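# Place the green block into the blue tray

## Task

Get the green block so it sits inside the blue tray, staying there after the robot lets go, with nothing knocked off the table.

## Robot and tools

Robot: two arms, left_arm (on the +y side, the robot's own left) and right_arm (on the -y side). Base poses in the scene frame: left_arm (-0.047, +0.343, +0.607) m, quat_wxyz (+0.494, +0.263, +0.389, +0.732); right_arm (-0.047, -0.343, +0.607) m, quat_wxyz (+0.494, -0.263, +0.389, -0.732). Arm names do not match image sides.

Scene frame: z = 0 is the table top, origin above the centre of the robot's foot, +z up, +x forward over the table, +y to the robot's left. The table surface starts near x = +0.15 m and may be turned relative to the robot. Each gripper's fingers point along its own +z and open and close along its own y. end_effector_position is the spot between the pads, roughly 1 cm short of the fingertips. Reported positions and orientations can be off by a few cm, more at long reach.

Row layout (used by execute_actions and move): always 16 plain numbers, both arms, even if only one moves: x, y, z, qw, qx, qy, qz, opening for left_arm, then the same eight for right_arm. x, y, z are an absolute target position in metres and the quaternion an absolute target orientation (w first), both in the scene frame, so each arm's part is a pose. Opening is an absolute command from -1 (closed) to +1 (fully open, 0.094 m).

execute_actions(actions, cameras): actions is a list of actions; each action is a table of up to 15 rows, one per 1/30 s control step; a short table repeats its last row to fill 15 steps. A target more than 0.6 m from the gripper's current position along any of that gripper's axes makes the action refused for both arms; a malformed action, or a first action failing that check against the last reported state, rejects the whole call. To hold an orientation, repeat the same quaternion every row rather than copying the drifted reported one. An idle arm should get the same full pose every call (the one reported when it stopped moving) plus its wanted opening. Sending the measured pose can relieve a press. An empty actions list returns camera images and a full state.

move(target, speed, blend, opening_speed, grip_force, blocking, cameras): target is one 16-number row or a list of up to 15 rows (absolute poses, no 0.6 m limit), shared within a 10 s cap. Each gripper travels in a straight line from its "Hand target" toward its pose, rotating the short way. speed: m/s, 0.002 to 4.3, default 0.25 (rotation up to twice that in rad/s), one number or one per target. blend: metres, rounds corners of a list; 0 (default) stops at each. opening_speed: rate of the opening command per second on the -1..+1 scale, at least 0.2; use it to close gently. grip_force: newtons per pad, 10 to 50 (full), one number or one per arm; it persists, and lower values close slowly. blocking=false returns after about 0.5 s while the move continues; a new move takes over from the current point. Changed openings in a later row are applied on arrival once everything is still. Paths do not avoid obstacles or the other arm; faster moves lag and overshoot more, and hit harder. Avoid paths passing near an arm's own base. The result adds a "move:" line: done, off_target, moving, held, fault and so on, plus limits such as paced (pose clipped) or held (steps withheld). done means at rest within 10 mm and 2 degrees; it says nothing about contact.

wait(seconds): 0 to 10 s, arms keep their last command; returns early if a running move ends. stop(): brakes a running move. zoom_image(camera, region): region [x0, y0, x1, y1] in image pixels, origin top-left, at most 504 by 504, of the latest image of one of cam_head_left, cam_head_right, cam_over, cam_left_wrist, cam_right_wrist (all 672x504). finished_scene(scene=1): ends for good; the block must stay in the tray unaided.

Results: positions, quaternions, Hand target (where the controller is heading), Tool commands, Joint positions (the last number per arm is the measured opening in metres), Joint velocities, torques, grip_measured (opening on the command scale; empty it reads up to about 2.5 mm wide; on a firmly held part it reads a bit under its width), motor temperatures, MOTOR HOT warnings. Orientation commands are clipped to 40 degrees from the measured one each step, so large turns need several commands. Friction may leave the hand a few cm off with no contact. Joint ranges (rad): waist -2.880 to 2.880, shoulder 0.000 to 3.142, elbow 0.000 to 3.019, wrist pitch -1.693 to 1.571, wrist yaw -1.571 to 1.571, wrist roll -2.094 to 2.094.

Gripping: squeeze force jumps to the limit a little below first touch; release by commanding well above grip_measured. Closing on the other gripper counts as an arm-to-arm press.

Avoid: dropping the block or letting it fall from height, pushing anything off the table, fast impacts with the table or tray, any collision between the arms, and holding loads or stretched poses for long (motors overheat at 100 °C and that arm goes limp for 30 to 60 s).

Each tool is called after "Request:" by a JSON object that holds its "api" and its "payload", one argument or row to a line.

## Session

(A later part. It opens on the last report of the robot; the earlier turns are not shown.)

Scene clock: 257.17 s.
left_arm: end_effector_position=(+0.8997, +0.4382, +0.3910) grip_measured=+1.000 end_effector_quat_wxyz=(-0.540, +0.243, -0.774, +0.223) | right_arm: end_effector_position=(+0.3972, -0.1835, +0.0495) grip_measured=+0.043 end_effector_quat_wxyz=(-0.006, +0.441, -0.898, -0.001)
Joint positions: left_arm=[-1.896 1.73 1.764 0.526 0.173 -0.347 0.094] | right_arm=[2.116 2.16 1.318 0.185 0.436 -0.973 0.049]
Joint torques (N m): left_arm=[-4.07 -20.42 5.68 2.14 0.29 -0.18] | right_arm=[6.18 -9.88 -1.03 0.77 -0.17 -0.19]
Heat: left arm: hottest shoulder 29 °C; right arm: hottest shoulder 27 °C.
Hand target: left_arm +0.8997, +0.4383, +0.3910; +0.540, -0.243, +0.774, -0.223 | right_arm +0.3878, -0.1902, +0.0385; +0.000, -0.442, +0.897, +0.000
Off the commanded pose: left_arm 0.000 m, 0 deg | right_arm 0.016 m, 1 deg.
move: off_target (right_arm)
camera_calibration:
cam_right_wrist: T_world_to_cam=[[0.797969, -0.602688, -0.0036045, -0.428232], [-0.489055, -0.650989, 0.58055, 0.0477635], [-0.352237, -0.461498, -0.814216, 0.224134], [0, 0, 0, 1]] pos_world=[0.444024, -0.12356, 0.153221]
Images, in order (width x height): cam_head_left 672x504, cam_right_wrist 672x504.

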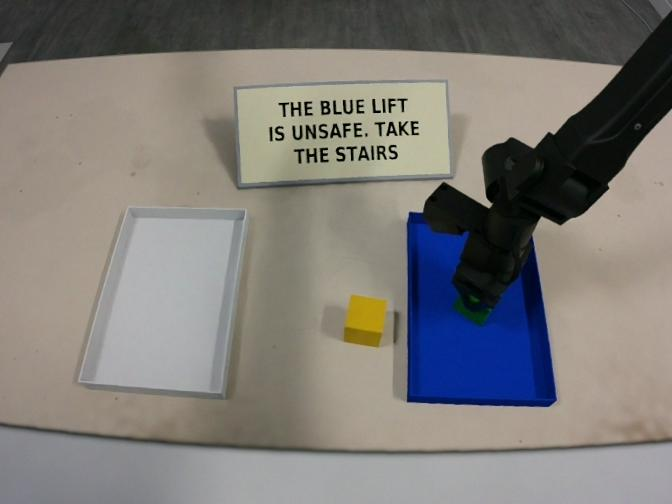

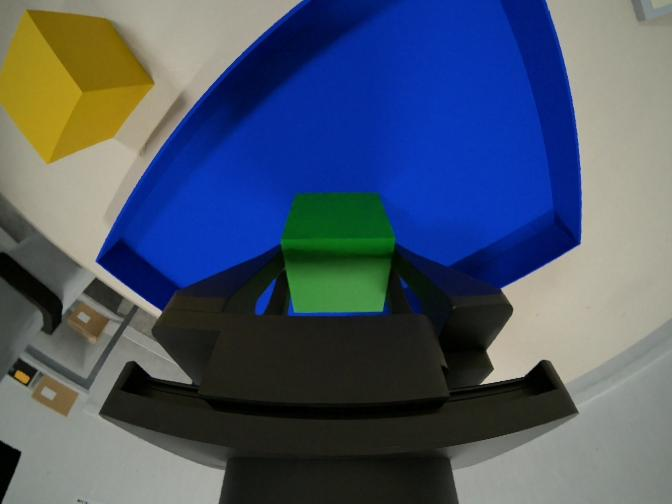

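Request:
{"api": "move", "payload": {
  "target": [0.8997, 0.4382, 0.3910, -0.540, 0.243, -0.774, 0.223, 1.0, 0.386, -0.192, 0.032, 0, 0.442, -0.897, 0, -0.06],
  "speed": 0.03,
  "cameras": ["cam_right_wrist", "cam_head_left"]
}}

Scene clock: 261.90 s.
left_arm: end_effector_position=(+0.8997, +0.4382, +0.3910) grip_measured=+1.000 end_effector_quat_wxyz=(-0.540, +0.243, -0.774, +0.223) | right_arm: end_effector_position=(+0.3973, -0.1833, +0.0494) grip_measured=+0.043 end_effector_quat_wxyz=(-0.007, +0.442, -0.897, -0.001)
Joint positions: left_arm=[-1.896 1.73 1.764 0.526 0.173 -0.347 0.094] | right_arm=[2.116 2.161 1.318 0.187 0.435 -0.975 0.049]
Joint torques (N m): left_arm=[-4.13 -21.54 5.72 1.94 0.28 -0.13] | right_arm=[5.83 -9.05 -0.49 0.92 -0.36 -0.22]
Heat: left arm: hottest shoulder 29 °C; right arm: hottest shoulder 27 °C.
Hand target: left_arm +0.8997, +0.4383, +0.3910; +0.540, -0.243, +0.774, -0.223 | right_arm +0.3856, -0.1923, +0.0330; +0.000, -0.442, +0.897, +0.000
Off the commanded pose: left_arm 0.000 m, 0 deg | right_arm 0.022 m, 1 deg.
move: off_target (right_arm)
camera_calibration:
cam_right_wrist: T_world_to_cam=[[0.799019, -0.601298, -0.00296374, -0.428482], [-0.488506, -0.651997, 0.579881, 0.0475124], [-0.350614, -0.461888, -0.814696, 0.22345], [0, 0, 0, 1]] pos_world=[0.44392, -0.123459, 0.153222]
Images, in order (width x height): cam_head_left 672x504, cam_right_wrist 672x504.

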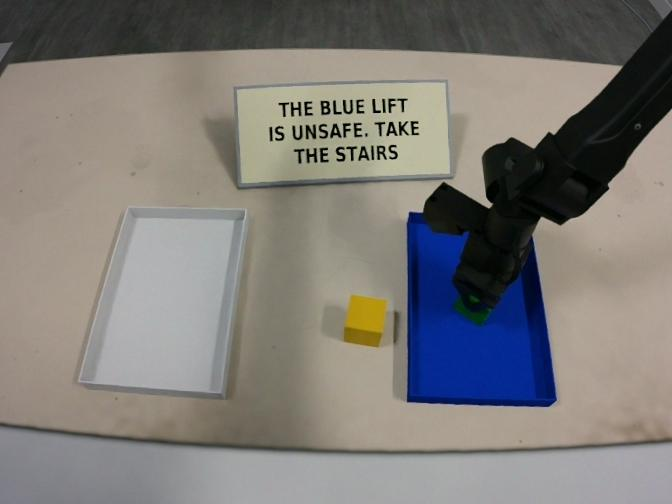

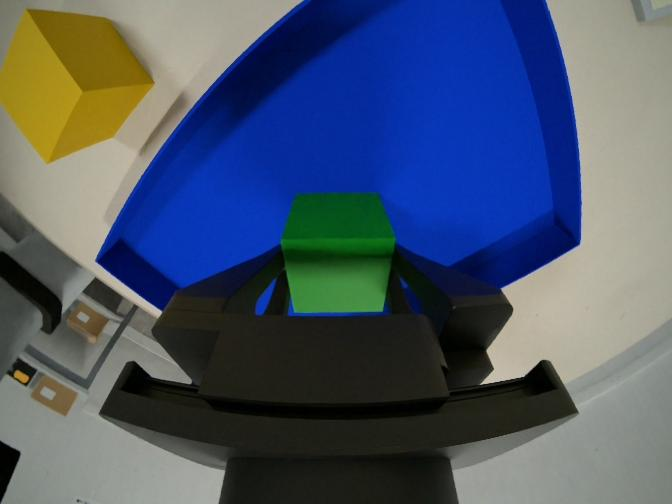

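Request:
{"api": "move", "payload": {
  "target": [
    [0.8997, 0.4382, 0.3910, -0.540, 0.243, -0.774, 0.223, 1.0, 0.391, -0.188, 0.042, 0, 0.442, -0.897, 0, -0.06],
    [0.8997, 0.4382, 0.3910, -0.540, 0.243, -0.774, 0.223, 1.0, 0.391, -0.188, 0.042, 0, 0.442, -0.897, 0, 0.65],
    [0.8997, 0.4382, 0.3910, -0.540, 0.243, -0.774, 0.223, 1.0, 0.391, -0.188, 0.16, 0, 0.442, -0.897, 0, 0.65]
  ],
  "speed": [0.05, 0.1, 0.15],
  "opening_speed": 0.8,
  "cameras": ["all"]
}}

Scene clock: 272.13 s.
left_arm: end_effector_position=(+0.8997, +0.4382, +0.3910) grip_measured=+1.000 end_effector_quat_wxyz=(-0.540, +0.243, -0.774, +0.223) | right_arm: end_effector_position=(+0.3903, -0.1915, +0.1525) grip_measured=+0.648 end_effector_quat_wxyz=(+0.001, +0.442, -0.897, +0.002)
Joint positions: left_arm=[-1.896 1.73 1.764 0.526 0.173 -0.347 0.094] | right_arm=[2.19 1.914 1.074 0.147 0.507 -0.919 0.077]
Joint torques (N m): left_arm=[-3.78 -21.07 5.74 1.83 0.37 -0.13] | right_arm=[7.88 -12.57 -2.17 0.01 0.12 -0.06]
Heat: left arm: hottest shoulder 29 °C; right arm: hottest shoulder 27 °C.
Hand target: left_arm +0.8997, +0.4383, +0.3910; +0.540, -0.243, +0.774, -0.223 | right_arm +0.3911, -0.1881, +0.1598; +0.000, -0.442, +0.897, +0.000
Off the commanded pose: left_arm 0.000 m, 0 deg | right_arm 0.008 m, 0 deg.
move: done; target 2's new opening was sent with right_arm's hand 0.011 m and 1 deg from that target
camera_calibration:
cam_right_wrist: T_world_to_cam=[[0.799757, -0.600308, -0.00442935, -0.42732], [-0.480622, -0.644691, 0.594454, -0.024876], [-0.359711, -0.47329, -0.804117, 0.300968], [0, 0, 0, 1]] pos_world=[0.438057, -0.130115, 0.254909]

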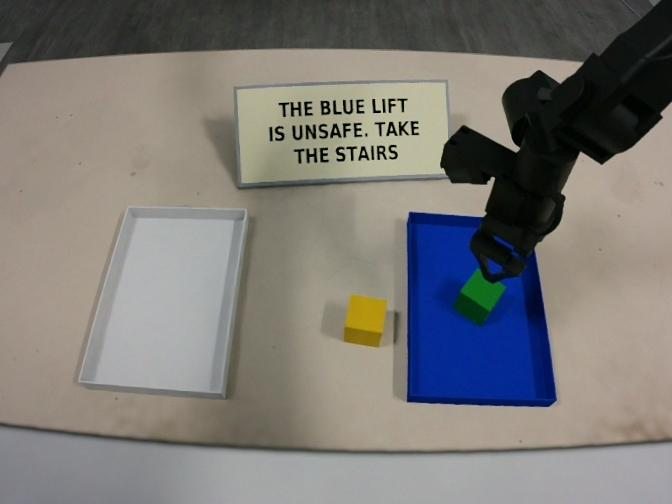

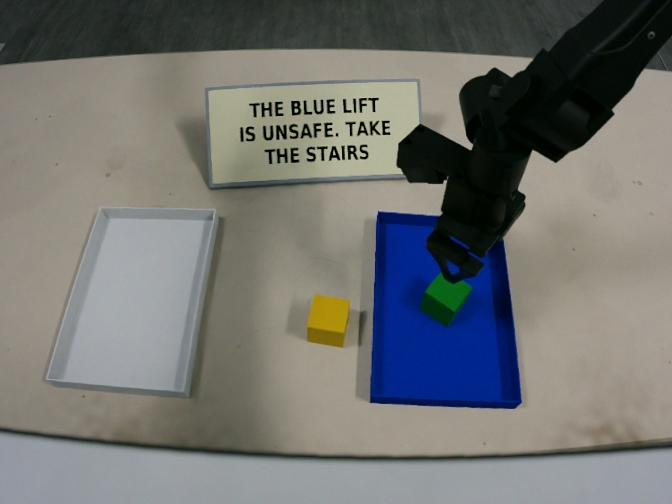

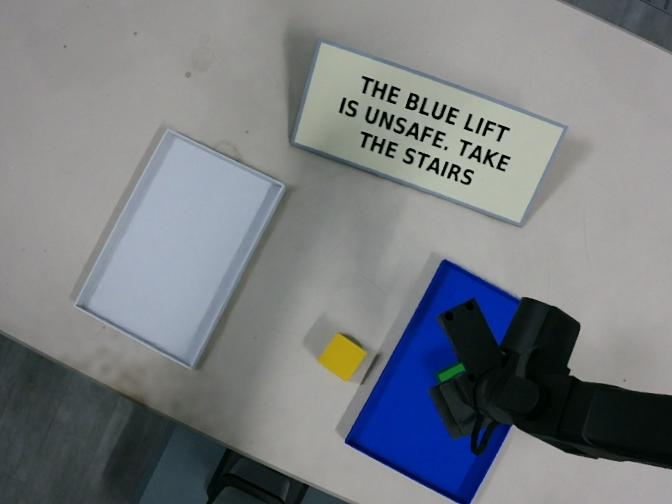

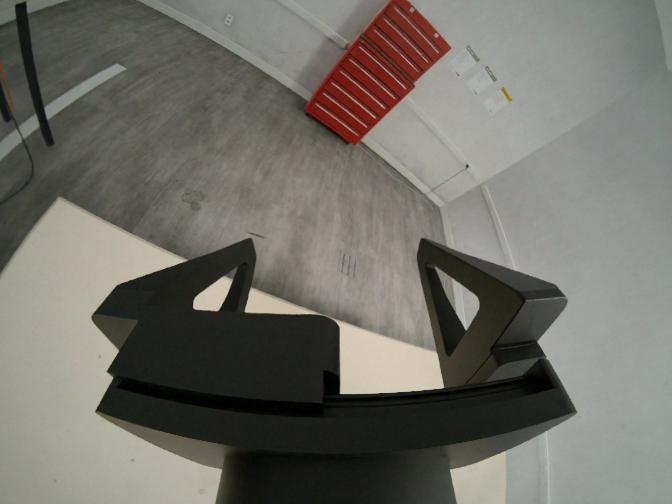

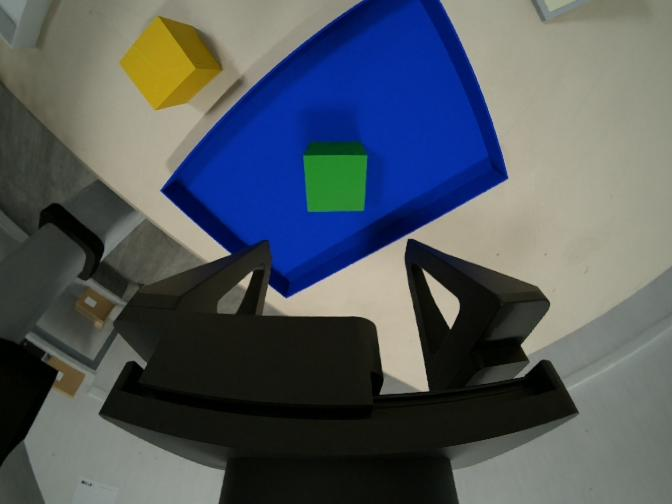

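The green block is resting flat inside the blue tray, and the gripper is clear of it.

Request:
{"api": "finished_scene", "payload": {
  "scene": 1
}}

The scene is finished: the task was done.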